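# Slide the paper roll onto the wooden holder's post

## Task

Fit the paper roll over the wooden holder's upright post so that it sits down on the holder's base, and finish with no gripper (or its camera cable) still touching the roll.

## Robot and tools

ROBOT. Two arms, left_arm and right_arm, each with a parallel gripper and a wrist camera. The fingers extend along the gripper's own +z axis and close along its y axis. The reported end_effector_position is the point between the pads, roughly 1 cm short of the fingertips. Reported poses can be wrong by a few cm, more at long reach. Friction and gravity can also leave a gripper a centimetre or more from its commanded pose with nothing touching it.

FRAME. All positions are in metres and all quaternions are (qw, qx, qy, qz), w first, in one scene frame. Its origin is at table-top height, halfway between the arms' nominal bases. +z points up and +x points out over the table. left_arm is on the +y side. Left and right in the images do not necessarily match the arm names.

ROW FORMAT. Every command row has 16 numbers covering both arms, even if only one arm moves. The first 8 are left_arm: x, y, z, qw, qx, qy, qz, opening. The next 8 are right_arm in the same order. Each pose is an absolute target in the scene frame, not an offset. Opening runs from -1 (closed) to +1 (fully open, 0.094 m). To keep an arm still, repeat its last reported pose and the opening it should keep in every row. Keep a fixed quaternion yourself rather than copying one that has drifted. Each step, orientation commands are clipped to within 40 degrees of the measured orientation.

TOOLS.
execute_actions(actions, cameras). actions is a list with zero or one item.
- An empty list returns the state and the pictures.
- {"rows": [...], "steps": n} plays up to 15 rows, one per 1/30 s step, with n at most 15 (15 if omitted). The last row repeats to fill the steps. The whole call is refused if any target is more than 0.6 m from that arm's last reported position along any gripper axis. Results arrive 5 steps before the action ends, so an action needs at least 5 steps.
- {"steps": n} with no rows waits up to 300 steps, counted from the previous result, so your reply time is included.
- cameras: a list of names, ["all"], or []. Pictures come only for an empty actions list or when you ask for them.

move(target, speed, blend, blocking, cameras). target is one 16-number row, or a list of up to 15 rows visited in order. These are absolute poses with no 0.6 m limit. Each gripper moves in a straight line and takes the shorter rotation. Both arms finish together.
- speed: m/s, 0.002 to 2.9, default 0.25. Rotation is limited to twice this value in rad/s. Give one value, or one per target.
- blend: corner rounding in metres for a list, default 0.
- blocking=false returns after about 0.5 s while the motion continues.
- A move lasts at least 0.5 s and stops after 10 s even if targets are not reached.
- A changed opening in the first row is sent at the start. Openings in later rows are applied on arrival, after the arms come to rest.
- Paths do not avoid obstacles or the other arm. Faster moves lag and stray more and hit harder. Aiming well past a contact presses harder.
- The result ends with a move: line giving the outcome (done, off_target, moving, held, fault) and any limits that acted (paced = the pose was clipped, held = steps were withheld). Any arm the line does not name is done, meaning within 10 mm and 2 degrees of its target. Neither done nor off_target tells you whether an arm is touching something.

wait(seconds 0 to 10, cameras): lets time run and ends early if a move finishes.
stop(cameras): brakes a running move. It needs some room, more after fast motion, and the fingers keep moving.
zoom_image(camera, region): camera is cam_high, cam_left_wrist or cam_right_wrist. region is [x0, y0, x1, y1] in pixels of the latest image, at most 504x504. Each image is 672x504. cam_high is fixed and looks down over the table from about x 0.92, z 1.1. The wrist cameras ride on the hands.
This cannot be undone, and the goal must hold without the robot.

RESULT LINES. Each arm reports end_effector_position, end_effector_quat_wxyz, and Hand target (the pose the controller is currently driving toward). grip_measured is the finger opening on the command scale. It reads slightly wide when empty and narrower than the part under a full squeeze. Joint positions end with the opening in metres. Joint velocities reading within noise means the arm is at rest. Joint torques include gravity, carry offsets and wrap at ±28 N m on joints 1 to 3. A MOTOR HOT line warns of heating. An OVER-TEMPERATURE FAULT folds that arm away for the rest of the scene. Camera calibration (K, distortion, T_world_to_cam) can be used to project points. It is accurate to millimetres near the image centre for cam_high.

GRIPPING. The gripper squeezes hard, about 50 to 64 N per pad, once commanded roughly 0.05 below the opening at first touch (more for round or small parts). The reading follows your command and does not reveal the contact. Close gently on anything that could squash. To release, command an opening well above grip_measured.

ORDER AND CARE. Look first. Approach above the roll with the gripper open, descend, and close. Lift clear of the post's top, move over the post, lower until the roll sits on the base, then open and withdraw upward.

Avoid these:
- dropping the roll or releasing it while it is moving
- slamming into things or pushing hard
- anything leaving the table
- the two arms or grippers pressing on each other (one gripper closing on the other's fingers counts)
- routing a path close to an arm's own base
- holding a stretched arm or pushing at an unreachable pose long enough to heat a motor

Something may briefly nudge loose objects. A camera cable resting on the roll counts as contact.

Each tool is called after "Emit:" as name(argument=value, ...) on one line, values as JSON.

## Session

Emit:
execute_actions(actions=[], cameras=["all"])

Emit:
zoom_image(camera="cam_high", region=[80, 20, 580, 420])

Scene clock: 0.00 s of 4400.00 s.
left_arm: end_effector_position=(+0.2734, +0.2698, +0.1704) grip_measured=+1.000 end_effector_quat_wxyz=(+0.613, -0.019, +0.788, +0.051) | right_arm: end_effector_position=(+0.3790, -0.1786, +0.0822) grip_measured=+1.000 end_effector_quat_wxyz=(+0.474, -0.118, +0.868, +0.090)
Joint positions: left_arm=[-0.266 0.121 0.209 -0.349 -0.344 -0.031 0.094] | right_arm=[0.363 1.627 0.664 0.398 0.046 0.081 0.094]
Joint velocities: within noise
Joint torques (N m): no reading
Motor temperatures (°C): left_arm=[23 24 21 24 22 21 23] | right_arm=[23 23 22 22 22 23 24]
Heat: left arm: 24 °C; right arm: 24 °C.
Hand target: left_arm +0.2725, +0.2703, +0.1734; +0.616, -0.020, +0.786, +0.051 | right_arm +0.3823, -0.1774, +0.0908; +0.483, -0.117, +0.863, +0.092
camera_calibration:
cam_left_wrist: T_world_to_cam=[[0.101817, -0.992512, 0.0674804, 0.224411], [-0.662345, -0.118246, -0.739809, 0.363948], [0.742248, 0.0306295, -0.669425, 0.00653824], [0, 0, 0, 1]] pos_world=[0.213357, 0.265566, 0.258486]
cam_right_wrist: T_world_to_cam=[[0.371663, -0.927238, 0.0457862, -0.31111], [-0.803107, -0.345865, -0.485178, 0.306245], [0.465711, 0.143551, -0.873216, 0.0248398], [0, 0, 0, 1]] pos_world=[0.350007, -0.186119, 0.184518]

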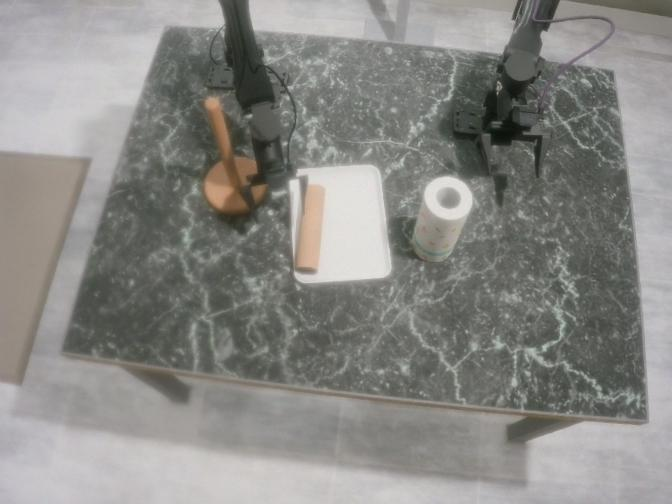

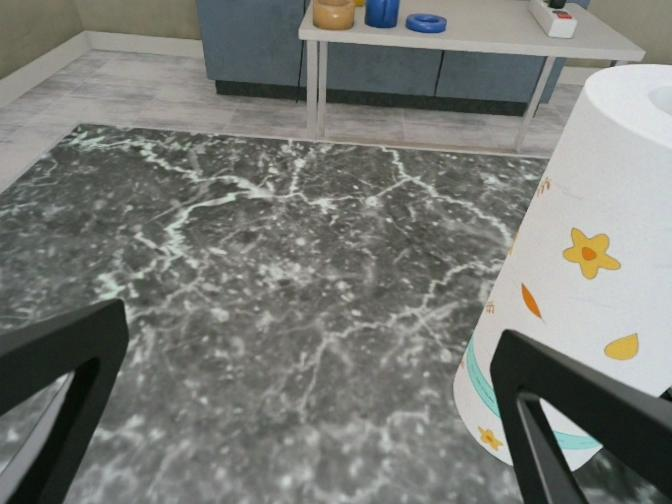

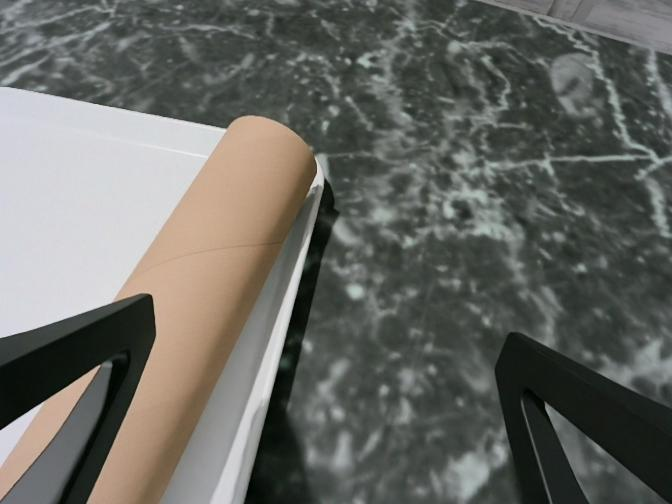

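Scaled by 1.008 from the camera's 672x504 image, which has a finer 960x720 frame.

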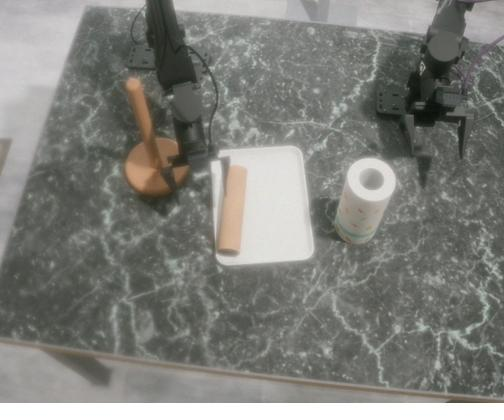

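Emit:
zoom_image(camera="cam_high", region=[390, 150, 500, 280])

Emit:
zoom_image(camera="cam_high", region=[180, 80, 340, 240])

Scaled by 3.877 from the camera's 672x504 image, which has a finer 960x720 frame.

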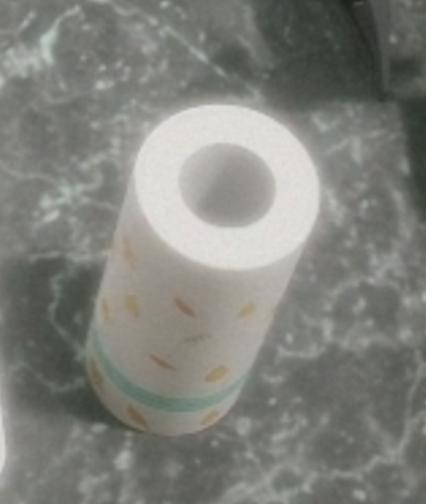

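Scaled by 3.150 from the camera's 672x504 image, which has a finer 960x720 frame.

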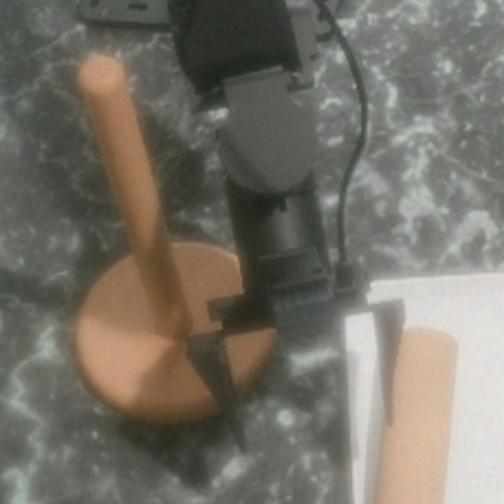

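Emit:
move(target=[0.290, 0.175, 0.175, 0.63273, 0.135, 0.75405, -0.11328, 1.0, 0.375, -0.175, 0.385, 0.474, -0.118, 0.868, 0.090, 1.0], speed=0.4, cameras=["cam_high", "cam_left_wrist"])

Scene clock: 14.30 s of 4400.00 s.
left_arm: end_effector_position=(+0.2895, +0.1743, +0.1854) grip_measured=+1.000 end_effector_quat_wxyz=(+0.639, +0.130, +0.749, -0.118) | right_arm: end_effector_position=(+0.3750, -0.1766, +0.3756) grip_measured=+1.000 end_effector_quat_wxyz=(+0.467, -0.121, +0.871, +0.090)
Joint positions: left_arm=[-0.372 0.33 0.169 0.005 0.002 -0.011 0.094] | right_arm=[0.371 1.519 1.818 -0.879 0.046 0.083 0.094]
Joint velocities: within noise
Joint torques (N m): left_arm=[0.5 1.58 5.97 2.26 0.03 0.11] | right_arm=[0.69 -6.32 9.94 1.6 0.17 0.08]
Motor temperatures (°C): left_arm=[23 24 22 29 22 21 23] | right_arm=[23 25 23 25 22 23 24]
Heat: left arm: 29 °C; right arm: 25 °C.
Hand target: left_arm +0.2898, +0.1750, +0.1750; +0.633, +0.135, +0.754, -0.113 | right_arm +0.3748, -0.1750, +0.3849; +0.474, -0.118, +0.868, +0.090
Off the commanded pose: left_arm 0.010 m, 1 deg | right_arm 0.010 m, 1 deg.
Kept back: nothing.
move: done
camera_calibration:
cam_left_wrist: T_world_to_cam=[[-0.345191, -0.928747, 0.135173, 0.23266], [-0.60158, 0.108405, -0.791423, 0.326939], [0.720378, -0.35451, -0.596136, 0.0674385], [0, 0, 0, 1]] pos_world=[0.228411, 0.204548, 0.2675]
Images, in order (width x height): cam_high 672x504, cam_left_wrist 672x504.

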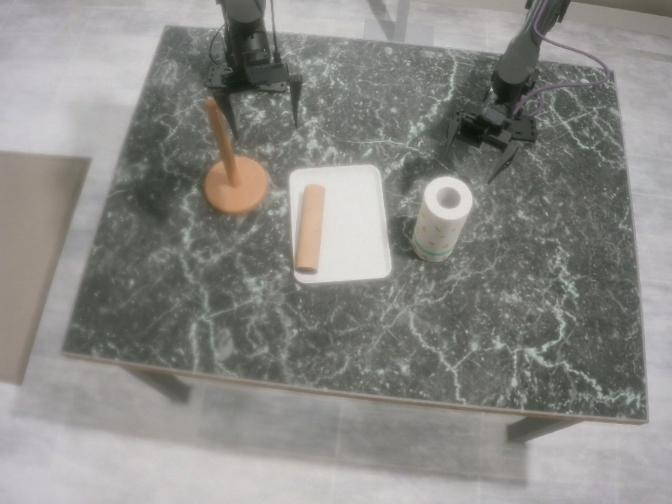

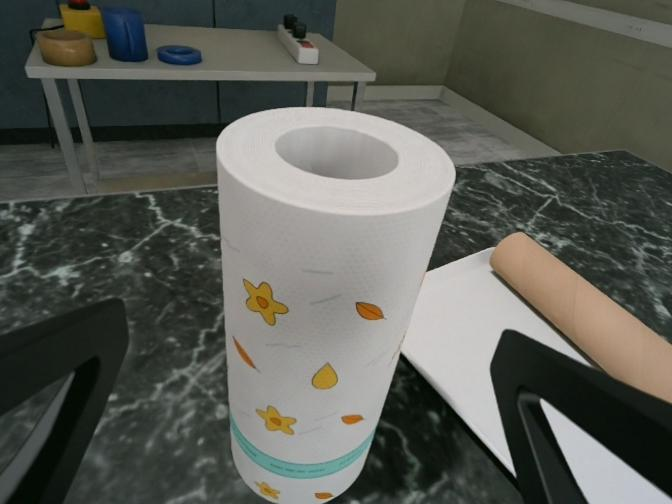

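Emit:
move(target=[0.3108, 0.1604, 0.148, 0.63273, 0.135, 0.75405, -0.11328, 1.0, 0.284, -0.545, 0.38, 0.4637, 0.2854, 0.8281, -0.133, 1.0], speed=0.4, cameras=["cam_left_wrist"])

Emit:
zoom_image(camera="cam_left_wrist", region=[100, 100, 560, 500])

Scene clock: 18.10 s of 4400.00 s.
left_arm: end_effector_position=(+0.3133, +0.1599, +0.1573) grip_measured=+1.000 end_effector_quat_wxyz=(+0.638, +0.133, +0.749, -0.116) | right_arm: end_effector_position=(+0.2805, -0.5435, +0.3670) grip_measured=+1.000 end_effector_quat_wxyz=(+0.446, +0.292, +0.836, -0.132)
Joint positions: left_arm=[-0.415 0.658 0.081 0.418 -0.04 -0.011 0.094] | right_arm=[-0.609 1.321 1.638 -0.919 0.023 0.064 0.094]
Joint velocities: within noise
Joint torques (N m): left_arm=[-0.57 -0.05 5.79 2.27 -0.07 0.01] | right_arm=[-0.35 -4.4 9.14 1.85 -0.17 -0.05]
Motor temperatures (°C): left_arm=[23 24 22 29 22 21 23] | right_arm=[23 24 24 25 22 23 24]
Heat: left arm: 29 °C; right arm: 25 °C.
Hand target: left_arm +0.3109, +0.1605, +0.1482; +0.633, +0.135, +0.754, -0.113 | right_arm +0.2836, -0.5448, +0.3799; +0.464, +0.285, +0.828, -0.133
Off the commanded pose: left_arm 0.010 m, 1 deg | right_arm 0.014 m, 2 deg.
Kept back: nothing.
move: off_target (right_arm)
camera_calibration:
cam_left_wrist: T_world_to_cam=[[-0.346991, -0.929006, 0.128628, 0.232861], [-0.601435, 0.115179, -0.790576, 0.319356], [0.719634, -0.351684, -0.598703, 0.0287074], [0, 0, 0, 1]] pos_world=[0.252214, 0.189642, 0.23971]
Images, in order (width x height): cam_left_wrist 672x504.

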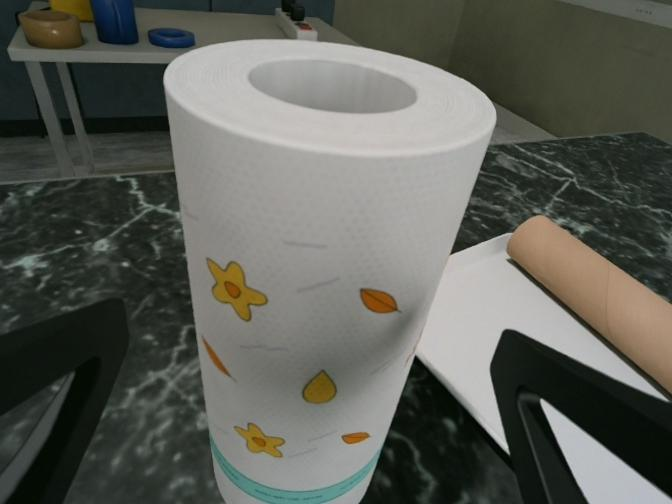

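Scaled by 1.096 from the camera's 672x504 image, which has a finer 960x720 frame.

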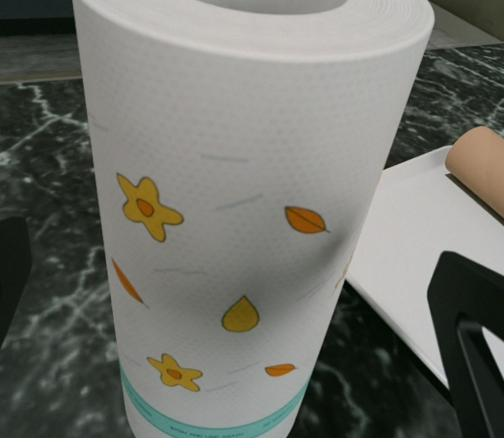

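Emit:
move(target=[[0.360, 0.142, 0.100, 0.63273, 0.135, 0.75405, -0.11328, 1.0, 0.284, -0.545, 0.38, 0.4637, 0.2854, 0.8281, -0.133, 1.0], [0.360, 0.142, 0.100, 0.63273, 0.135, 0.75405, -0.11328, 0.64, 0.284, -0.545, 0.38, 0.4637, 0.2854, 0.8281, -0.133, 1.0]], speed=[0.12, 0.12], cameras=["cam_high", "cam_left_wrist"])

Scene clock: 22.33 s of 4400.00 s.
left_arm: end_effector_position=(+0.3577, +0.1414, +0.1015) grip_measured=+0.643 end_effector_quat_wxyz=(+0.633, +0.134, +0.753, -0.115) | right_arm: end_effector_position=(+0.2806, -0.5433, +0.3670) grip_measured=+1.000 end_effector_quat_wxyz=(+0.447, +0.291, +0.836, -0.132)
Joint positions: left_arm=[-0.414 1.553 0.075 1.306 -0.038 -0.011 0.077] | right_arm=[-0.609 1.321 1.638 -0.919 0.022 0.063 0.094]
Joint velocities: within noise
Joint torques (N m): left_arm=[0.53 -3.15 4.7 2.3 0.01 0.02] | right_arm=[-0.38 -4.41 9.21 1.86 -0.16 -0.03]
Motor temperatures (°C): left_arm=[23 24 22 30 22 21 23] | right_arm=[23 24 24 26 22 23 24]
Heat: left arm: 30 °C; right arm: 26 °C.
Hand target: left_arm +0.3599, +0.1420, +0.0999; +0.632, +0.135, +0.754, -0.113 | right_arm +0.2836, -0.5448, +0.3799; +0.464, +0.285, +0.828, -0.133
Off the commanded pose: left_arm 0.003 m, 0 deg | right_arm 0.014 m, 2 deg.
Kept back: nothing.
move: off_target (right_arm)
camera_calibration:
cam_left_wrist: T_world_to_cam=[[-0.345704, -0.929523, 0.128357, 0.237998], [-0.611451, 0.119392, -0.782223, 0.306229], [0.711769, -0.348902, -0.609632, -0.0396314], [0, 0, 0, 1]] pos_world=[0.29773, 0.170836, 0.18483]
Images, in order (width x height): cam_high 672x504, cam_left_wrist 672x504.

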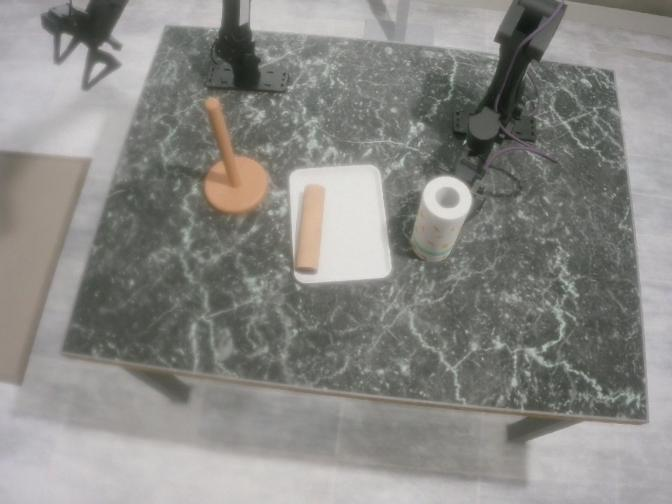

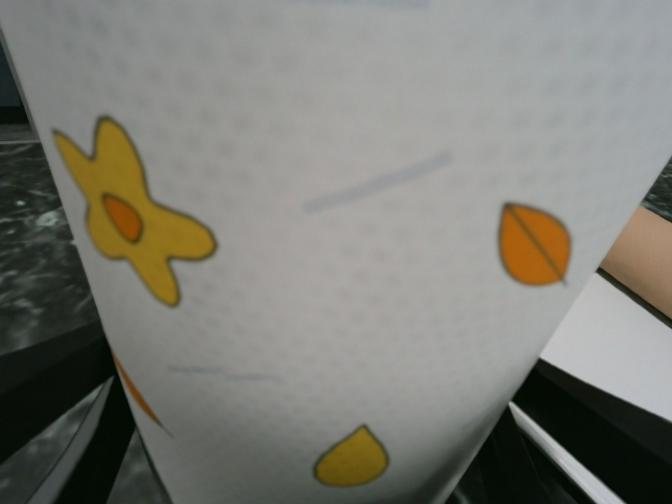

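Emit:
move(target=[[0.360, 0.142, 0.240, 0.63273, 0.135, 0.75405, -0.11328, 0.5, 0.284, -0.545, 0.38, 0.4637, 0.2854, 0.8281, -0.133, 1.0], [0.362, -0.114, 0.425, 0.5886, 0.32136, 0.68917, -0.27447, 0.5, 0.284, -0.545, 0.38, 0.4637, 0.2854, 0.8281, -0.133, 1.0], [0.274, -0.284, 0.450, 0.54708, 0.41655, 0.62934, -0.36211, 0.5, 0.284, -0.545, 0.38, 0.4637, 0.2854, 0.8281, -0.133, 1.0], [0.274, -0.284, 0.425, 0.54708, 0.41655, 0.62934, -0.36211, 0.5, 0.284, -0.545, 0.38, 0.4637, 0.2854, 0.8281, -0.133, 1.0]], speed=[0.45, 0.5, 0.35, 0.12], blend=[0.06, 0.06, 0.0, 0.0], cameras=["cam_high"])

Emit:
zoom_image(camera="cam_high", region=[150, 10, 290, 230])

Scene clock: 27.17 s of 4400.00 s.
left_arm: end_effector_position=(+0.2715, -0.2867, +0.4171) grip_measured=+0.551 end_effector_quat_wxyz=(+0.535, +0.422, +0.637, -0.360) | right_arm: end_effector_position=(+0.2806, -0.5433, +0.3670) grip_measured=+1.000 end_effector_quat_wxyz=(+0.447, +0.291, +0.836, -0.132)
Joint positions: left_arm=[-1.191 1.967 2.12 -0.321 0.003 -0.007 0.073] | right_arm=[-0.609 1.321 1.638 -0.919 0.022 0.063 0.094]
Joint velocities: within noise
Joint torques (N m): left_arm=[0.35 -12.64 6.32 2.51 -0.03 0.03] | right_arm=[-0.34 -4.4 9.17 1.84 -0.14 -0.03]
Motor temperatures (°C): left_arm=[23 24 22 30 22 21 24] | right_arm=[23 24 24 27 22 23 24]
Heat: left arm: 30 °C; right arm: 27 °C.
Hand target: left_arm +0.2740, -0.2839, +0.4249; +0.547, +0.417, +0.630, -0.362 | right_arm +0.2836, -0.5448, +0.3798; +0.464, +0.285, +0.828, -0.133
Off the commanded pose: left_arm 0.009 m, 2 deg | right_arm 0.014 m, 2 deg.
Kept back: nothing.
move: off_target (right_arm)
Images, in order (width x height): cam_high 672x504.

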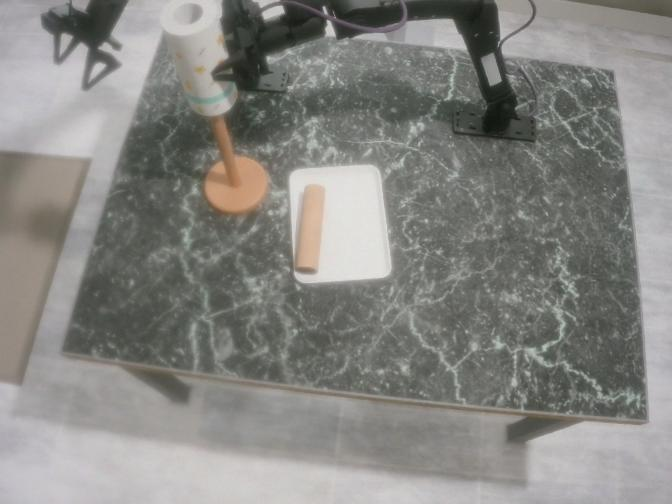

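Scaled by 2.291 from the camera's 672x504 image, which has a finer 960x720 frame.

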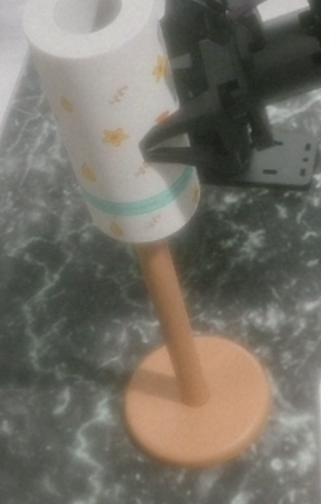

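Emit:
zoom_image(camera="cam_high", region=[150, 0, 260, 130])

Emit:
zoom_image(camera="cam_high", region=[180, 80, 290, 225])

Scaled by 3.877 from the camera's 672x504 image, which has a finer 960x720 frame.

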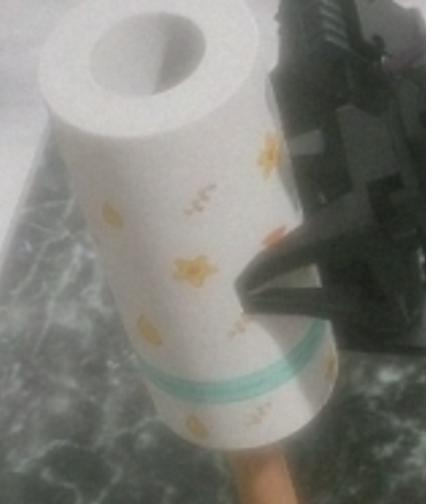

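Scaled by 3.476 from the camera's 672x504 image, which has a finer 960x720 frame.

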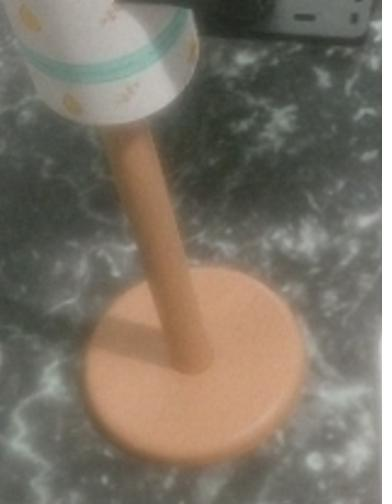

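Emit:
move(target=[0.281, -0.2865, 0.415, 0.54708, 0.41655, 0.62934, -0.36211, 0.5, 0.284, -0.545, 0.38, 0.4637, 0.2854, 0.8281, -0.133, 1.0], speed=0.1, cameras=["cam_high"])

Emit:
zoom_image(camera="cam_high", region=[150, 0, 260, 130])

Scene clock: 35.10 s of 4400.00 s.
left_arm: end_effector_position=(+0.2782, -0.2871, +0.4126) grip_measured=+0.550 end_effector_quat_wxyz=(+0.539, +0.418, +0.636, -0.361) | right_arm: end_effector_position=(+0.2806, -0.5433, +0.3670) grip_measured=+1.000 end_effector_quat_wxyz=(+0.447, +0.291, +0.836, -0.132)
Joint positions: left_arm=[-1.179 1.967 2.091 -0.283 0.01 -0.007 0.073] | right_arm=[-0.609 1.321 1.638 -0.919 0.022 0.063 0.094]
Joint velocities: within noise
Joint torques (N m): left_arm=[0.44 -12.34 6 2.52 0.05 0.07] | right_arm=[-0.42 -4.4 9.18 1.84 -0.17 -0.02]
Motor temperatures (°C): left_arm=[23 27 22 32 22 21 24] | right_arm=[23 24 25 28 22 23 24]
Heat: left arm: 32 °C; right arm: 28 °C.
Hand target: left_arm +0.2810, -0.2865, +0.4149; +0.547, +0.417, +0.630, -0.362 | right_arm +0.2836, -0.5448, +0.3798; +0.464, +0.285, +0.828, -0.133
Off the commanded pose: left_arm 0.004 m, 1 deg | right_arm 0.014 m, 2 deg.
Kept back: nothing.
move: off_target (right_arm)
Images, in order (width x height): cam_high 672x504.

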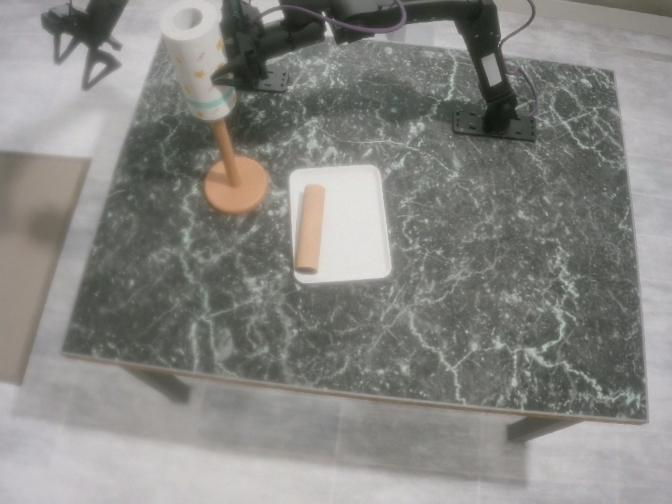

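Scaled by 3.877 from the camera's 672x504 image, which has a finer 960x720 frame.

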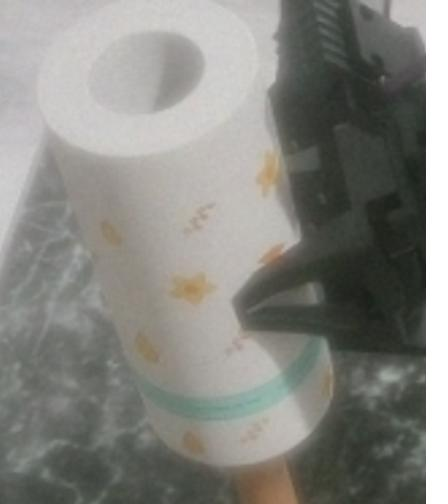

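Emit:
move(target=[0.281, -0.2865, 0.378, 0.55255, 0.41338, 0.62455, -0.36573, 0.5, 0.284, -0.545, 0.38, 0.4637, 0.2854, 0.8281, -0.133, 1.0], speed=0.07, cameras=["cam_high"])

Emit:
zoom_image(camera="cam_high", region=[150, 0, 260, 130])

Emit:
zoom_image(camera="cam_high", region=[180, 80, 290, 225])

Scene clock: 37.83 s of 4400.00 s.
left_arm: end_effector_position=(+0.2833, -0.2991, +0.3421) grip_measured=+0.549 end_effector_quat_wxyz=(+0.526, +0.425, +0.647, -0.352) | right_arm: end_effector_position=(+0.2806, -0.5434, +0.3671) grip_measured=+1.000 end_effector_quat_wxyz=(+0.447, +0.291, +0.836, -0.132)
Joint positions: left_arm=[-1.179 1.967 1.843 -0.075 0.01 -0.007 0.073] | right_arm=[-0.609 1.321 1.638 -0.919 0.022 0.063 0.094]
Joint velocities: within noise
Joint torques (N m): left_arm=[0.43 -16.84 6.84 2.52 0.06 0.08] | right_arm=[-0.36 -4.4 9.17 1.85 -0.14 -0.03]
Motor temperatures (°C): left_arm=[23 28 22 32 22 21 24] | right_arm=[23 24 25 28 22 23 24]
Heat: left arm: 32 °C; right arm: 28 °C.
Hand target: left_arm +0.2809, -0.2867, +0.3774; +0.552, +0.414, +0.625, -0.365 | right_arm +0.2836, -0.5449, +0.3799; +0.464, +0.285, +0.828, -0.133
Off the commanded pose: left_arm 0.038 m, 4 deg | right_arm 0.013 m, 2 deg.
Kept back: nothing.
move: off_target (left_arm, right_arm)
Images, in order (width x height): cam_high 672x504.

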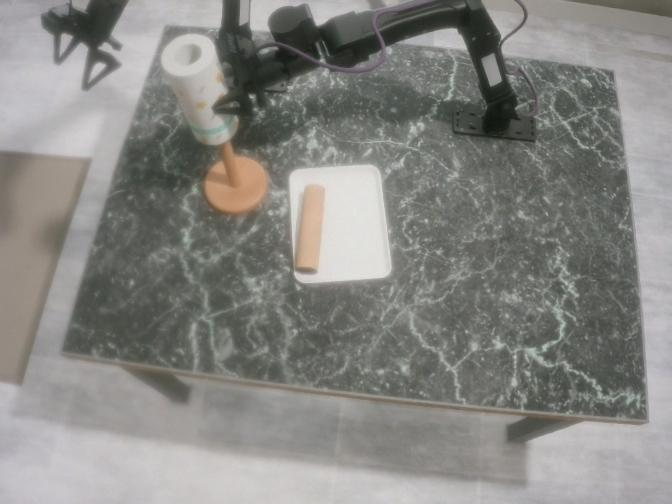

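Scaled by 3.877 from the camera's 672x504 image, which has a finer 960x720 frame.

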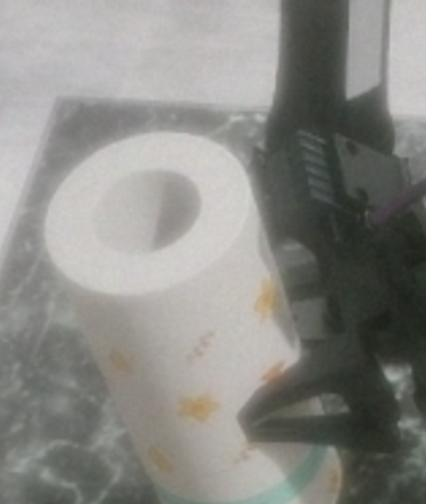

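Scaled by 3.476 from the camera's 672x504 image, which has a finer 960x720 frame.

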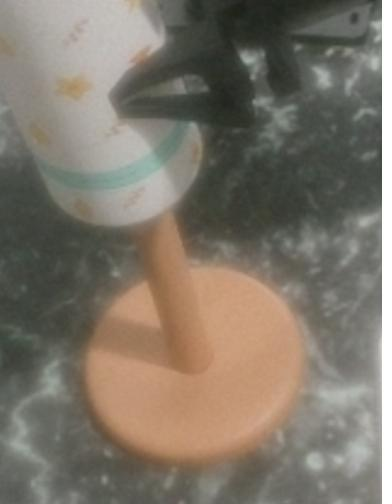

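Emit:
move(target=[[0.281, -0.2865, 0.285, 0.55255, 0.41338, 0.62455, -0.36573, 0.5, 0.284, -0.545, 0.38, 0.4637, 0.2854, 0.8281, -0.133, 1.0], [0.283, -0.291, 0.185, 0.54708, 0.41655, 0.62934, -0.36211, 0.5, 0.284, -0.545, 0.38, 0.4637, 0.2854, 0.8281, -0.133, 1.0], [0.283, -0.291, 0.140, 0.54708, 0.41655, 0.62934, -0.36211, 0.5, 0.284, -0.545, 0.38, 0.4637, 0.2854, 0.8281, -0.133, 1.0], [0.283, -0.291, 0.116, 0.54708, 0.41655, 0.62934, -0.36211, 0.5, 0.284, -0.545, 0.38, 0.4637, 0.2854, 0.8281, -0.133, 1.0]], speed=[0.15, 0.2, 0.15, 0.05], blend=[0.015, 0.015, 0.01, 0.0], cameras=["cam_high"])

Emit:
zoom_image(camera="cam_high", region=[160, 60, 300, 230])

Scene clock: 42.23 s of 4400.00 s.
left_arm: end_effector_position=(+0.2807, -0.2934, +0.1350) grip_measured=+0.549 end_effector_quat_wxyz=(+0.551, +0.412, +0.626, -0.369) | right_arm: end_effector_position=(+0.2806, -0.5434, +0.3671) grip_measured=+1.000 end_effector_quat_wxyz=(+0.447, +0.291, +0.836, -0.132)
Joint positions: left_arm=[-1.179 2.195 1.229 0.844 0.011 -0.007 0.073] | right_arm=[-0.609 1.321 1.638 -0.919 0.022 0.063 0.094]
Joint velocities: within noise
Joint torques (N m): left_arm=[0.54 -10.37 5.29 2.53 0.02 0.08] | right_arm=[-0.39 -4.38 9.17 1.83 -0.15 -0.03]
Motor temperatures (°C): left_arm=[23 29 22 33 22 21 25] | right_arm=[23 24 25 28 22 23 24]
Heat: left arm: 33 °C; right arm: 28 °C.
Hand target: left_arm +0.2827, -0.2906, +0.1164; +0.547, +0.417, +0.630, -0.362 | right_arm +0.2836, -0.5449, +0.3799; +0.464, +0.285, +0.828, -0.133
Off the commanded pose: left_arm 0.019 m, 1 deg | right_arm 0.013 m, 2 deg.
Kept back: nothing.
move: off_target (left_arm, right_arm)
Images, in order (width x height): cam_high 672x504.

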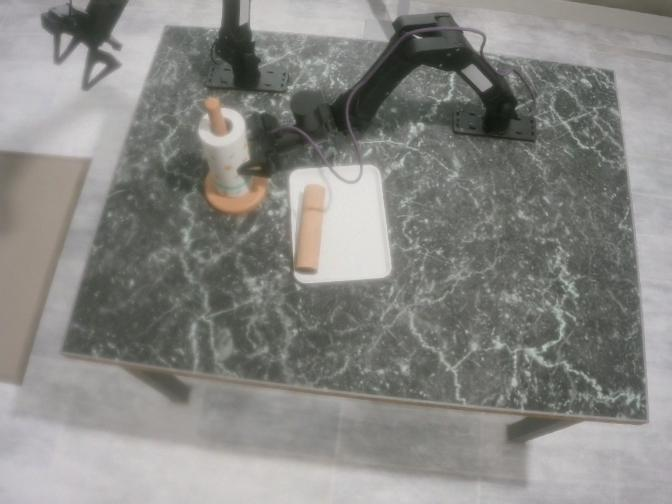

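Scaled by 2.965 from the camera's 672x504 image, which has a finer 960x720 frame.

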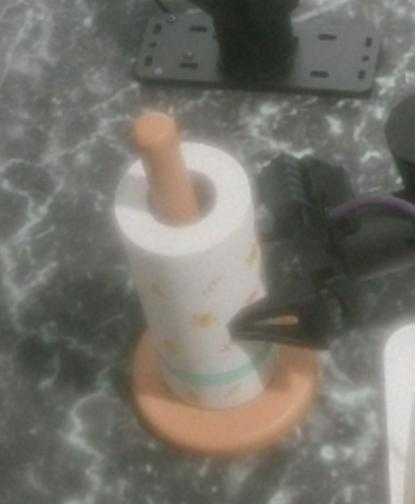

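Emit:
move(target=[0.283, -0.292, 0.099, 0.54708, 0.41655, 0.62934, -0.36211, 0.5, 0.284, -0.545, 0.38, 0.4637, 0.2854, 0.8281, -0.133, 1.0], speed=0.05, cameras=["cam_high"])

Emit:
zoom_image(camera="cam_high", region=[160, 60, 300, 230])

Scene clock: 43.83 s of 4400.00 s.
left_arm: end_effector_position=(+0.2816, -0.2957, +0.1323) grip_measured=+0.549 end_effector_quat_wxyz=(+0.563, +0.405, +0.615, -0.377) | right_arm: end_effector_position=(+0.2806, -0.5434, +0.3671) grip_measured=+1.000 end_effector_quat_wxyz=(+0.447, +0.291, +0.836, -0.132)
Joint positions: left_arm=[-1.179 2.231 1.229 0.919 0.011 -0.007 0.073] | right_arm=[-0.609 1.321 1.638 -0.919 0.022 0.063 0.094]
Joint velocities: within noise
Joint torques (N m): left_arm=[0.36 -9.69 4.75 2.27 0.02 0.06] | right_arm=[-0.4 -4.34 9.14 1.86 -0.14 -0.04]
Motor temperatures (°C): left_arm=[23 29 22 33 22 21 25] | right_arm=[23 24 25 29 22 23 24]
Heat: left arm: 33 °C; right arm: 29 °C.
Hand target: left_arm +0.2824, -0.2909, +0.0996; +0.547, +0.417, +0.629, -0.362 | right_arm +0.2836, -0.5449, +0.3799; +0.464, +0.285, +0.828, -0.133
Off the commanded pose: left_arm 0.034 m, 3 deg | right_arm 0.013 m, 2 deg.
Kept back: nothing.
move: off_target (left_arm, right_arm)
Images, in order (width x height): cam_high 672x504.

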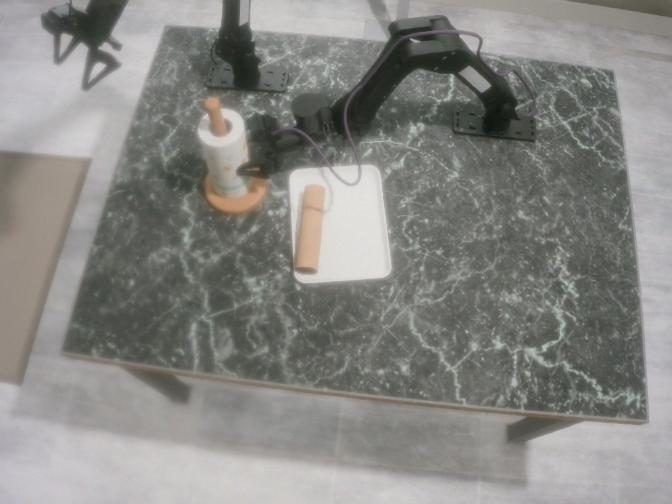

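Scaled by 2.965 from the camera's 672x504 image, which has a finer 960x720 frame.

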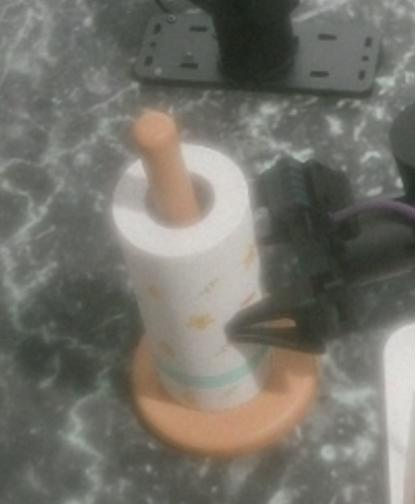

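Emit:
zoom_image(camera="cam_high", region=[195, 160, 275, 220])

Emit:
zoom_image(camera="cam_high", region=[190, 90, 260, 160])

Scaled by 6.300 from the camera's 672x504 image, which has a finer 960x720 frame.

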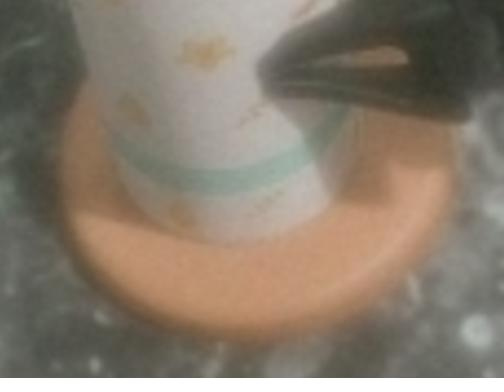

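Scaled by 7.200 from the camera's 672x504 image, which has a finer 960x720 frame.

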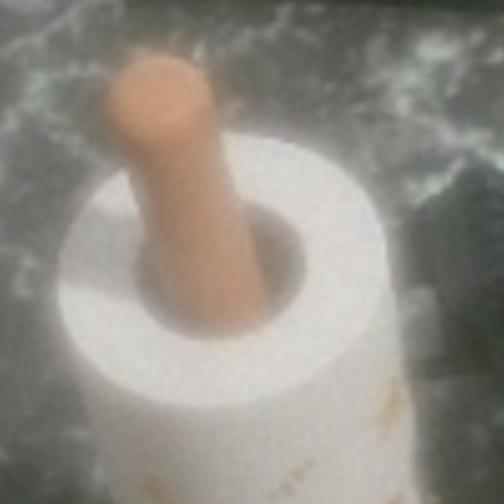

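Emit:
move(target=[0.283, -0.291, 0.087, 0.54708, 0.41655, 0.62934, -0.36211, 0.5, 0.284, -0.545, 0.38, 0.4637, 0.2854, 0.8281, -0.133, 1.0], speed=0.04, cameras=["cam_high"])

Emit:
zoom_image(camera="cam_high", region=[195, 160, 275, 220])

Scene clock: 47.03 s of 4400.00 s.
left_arm: end_effector_position=(+0.2813, -0.2953, +0.1315) grip_measured=+0.549 end_effector_quat_wxyz=(+0.572, +0.399, +0.605, -0.383) | right_arm: end_effector_position=(+0.2806, -0.5434, +0.3671) grip_measured=+1.000 end_effector_quat_wxyz=(+0.447, +0.291, +0.836, -0.132)
Joint positions: left_arm=[-1.179 2.252 1.22 0.981 0.012 -0.007 0.073] | right_arm=[-0.609 1.321 1.638 -0.919 0.022 0.063 0.094]
Joint velocities: within noise
Joint torques (N m): left_arm=[0.51 -9.18 4.4 2.04 0.03 0.06] | right_arm=[-0.36 -4.37 9.21 1.85 -0.14 -0.03]
Motor temperatures (°C): left_arm=[23 28 22 33 22 21 25] | right_arm=[23 24 25 29 22 23 24]
Heat: left arm: 33 °C; right arm: 29 °C.
Hand target: left_arm +0.2820, -0.2890, +0.0882; +0.547, +0.416, +0.629, -0.362 | right_arm +0.2836, -0.5449, +0.3799; +0.464, +0.285, +0.828, -0.133
Off the commanded pose: left_arm 0.045 m, 5 deg | right_arm 0.013 m, 2 deg.
Kept back: nothing.
move: off_target (left_arm, right_arm)
Images, in order (width x height): cam_high 672x504.

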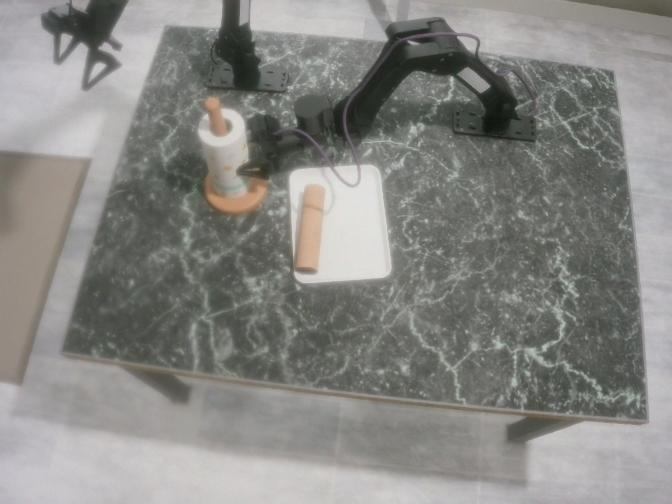

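Scaled by 6.300 from the camera's 672x504 image, which has a finer 960x720 frame.

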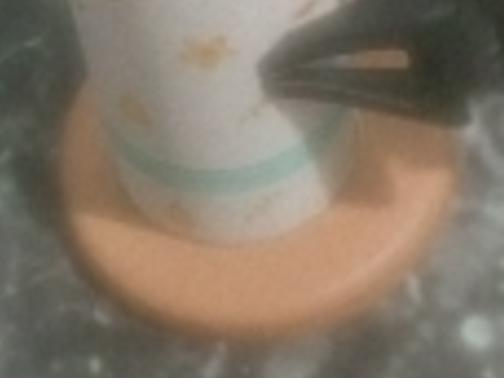

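Emit:
move(target=[[0.2813, -0.2953, 0.1315, 0.572, 0.399, 0.605, -0.383, 0.5, 0.284, -0.545, 0.38, 0.4637, 0.2854, 0.8281, -0.133, 1.0], [0.2813, -0.2953, 0.1315, 0.572, 0.399, 0.605, -0.383, 1.0, 0.284, -0.545, 0.38, 0.4637, 0.2854, 0.8281, -0.133, 1.0], [0.2395, -0.196, 0.142, 0.572, 0.399, 0.605, -0.383, 1.0, 0.284, -0.545, 0.38, 0.4637, 0.2854, 0.8281, -0.133, 1.0]], speed=[0.1, 0.1, 0.22], cameras=["cam_high"])

Emit:
zoom_image(camera="cam_high", region=[160, 60, 360, 230])

Scene clock: 50.70 s of 4400.00 s.
left_arm: end_effector_position=(+0.2403, -0.2010, +0.1304) grip_measured=+0.999 end_effector_quat_wxyz=(+0.566, +0.403, +0.611, -0.379) | right_arm: end_effector_position=(+0.2806, -0.5434, +0.3671) grip_measured=+1.000 end_effector_quat_wxyz=(+0.447, +0.291, +0.836, -0.132)
Joint positions: left_arm=[-1.179 1.98 0.738 1.17 0.012 -0.007 0.094] | right_arm=[-0.609 1.321 1.638 -0.919 0.022 0.063 0.094]
Joint velocities: within noise
Joint torques (N m): left_arm=[0.23 -12.67 4.01 2.22 0.04 -0.01] | right_arm=[-0.39 -4.42 9.14 1.87 -0.15 -0.03]
Motor temperatures (°C): left_arm=[23 29 22 32 22 21 25] | right_arm=[23 24 25 29 22 23 24]
Heat: left arm: 32 °C; right arm: 29 °C.
Hand target: left_arm +0.2396, -0.1963, +0.1418; +0.572, +0.399, +0.605, -0.383 | right_arm +0.2836, -0.5449, +0.3799; +0.464, +0.286, +0.828, -0.133
Off the commanded pose: left_arm 0.013 m, 1 deg | right_arm 0.013 m, 2 deg.
Kept back: nothing.
move: off_target (left_arm, right_arm)
Images, in order (width x height): cam_high 672x504.

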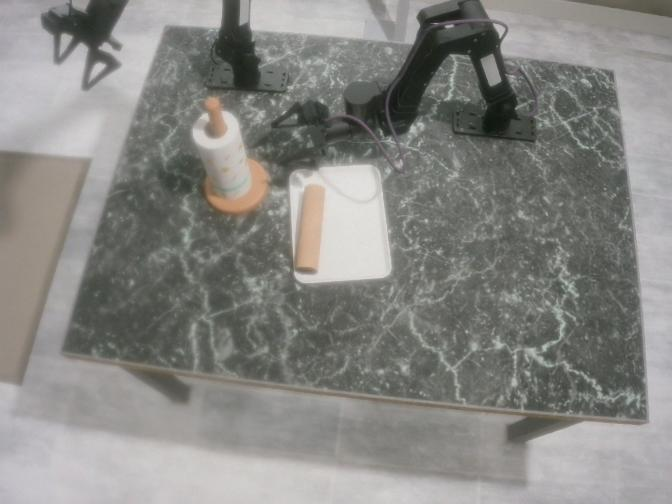

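Scaled by 2.520 from the camera's 672x504 image, which has a finer 960x720 frame.

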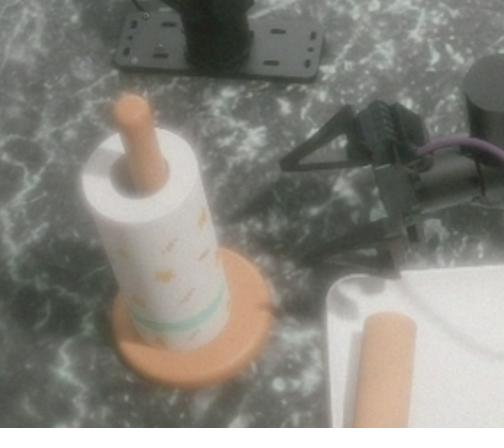

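Emit:
finished_scene(scene=2)

The scene is finished: the task was done.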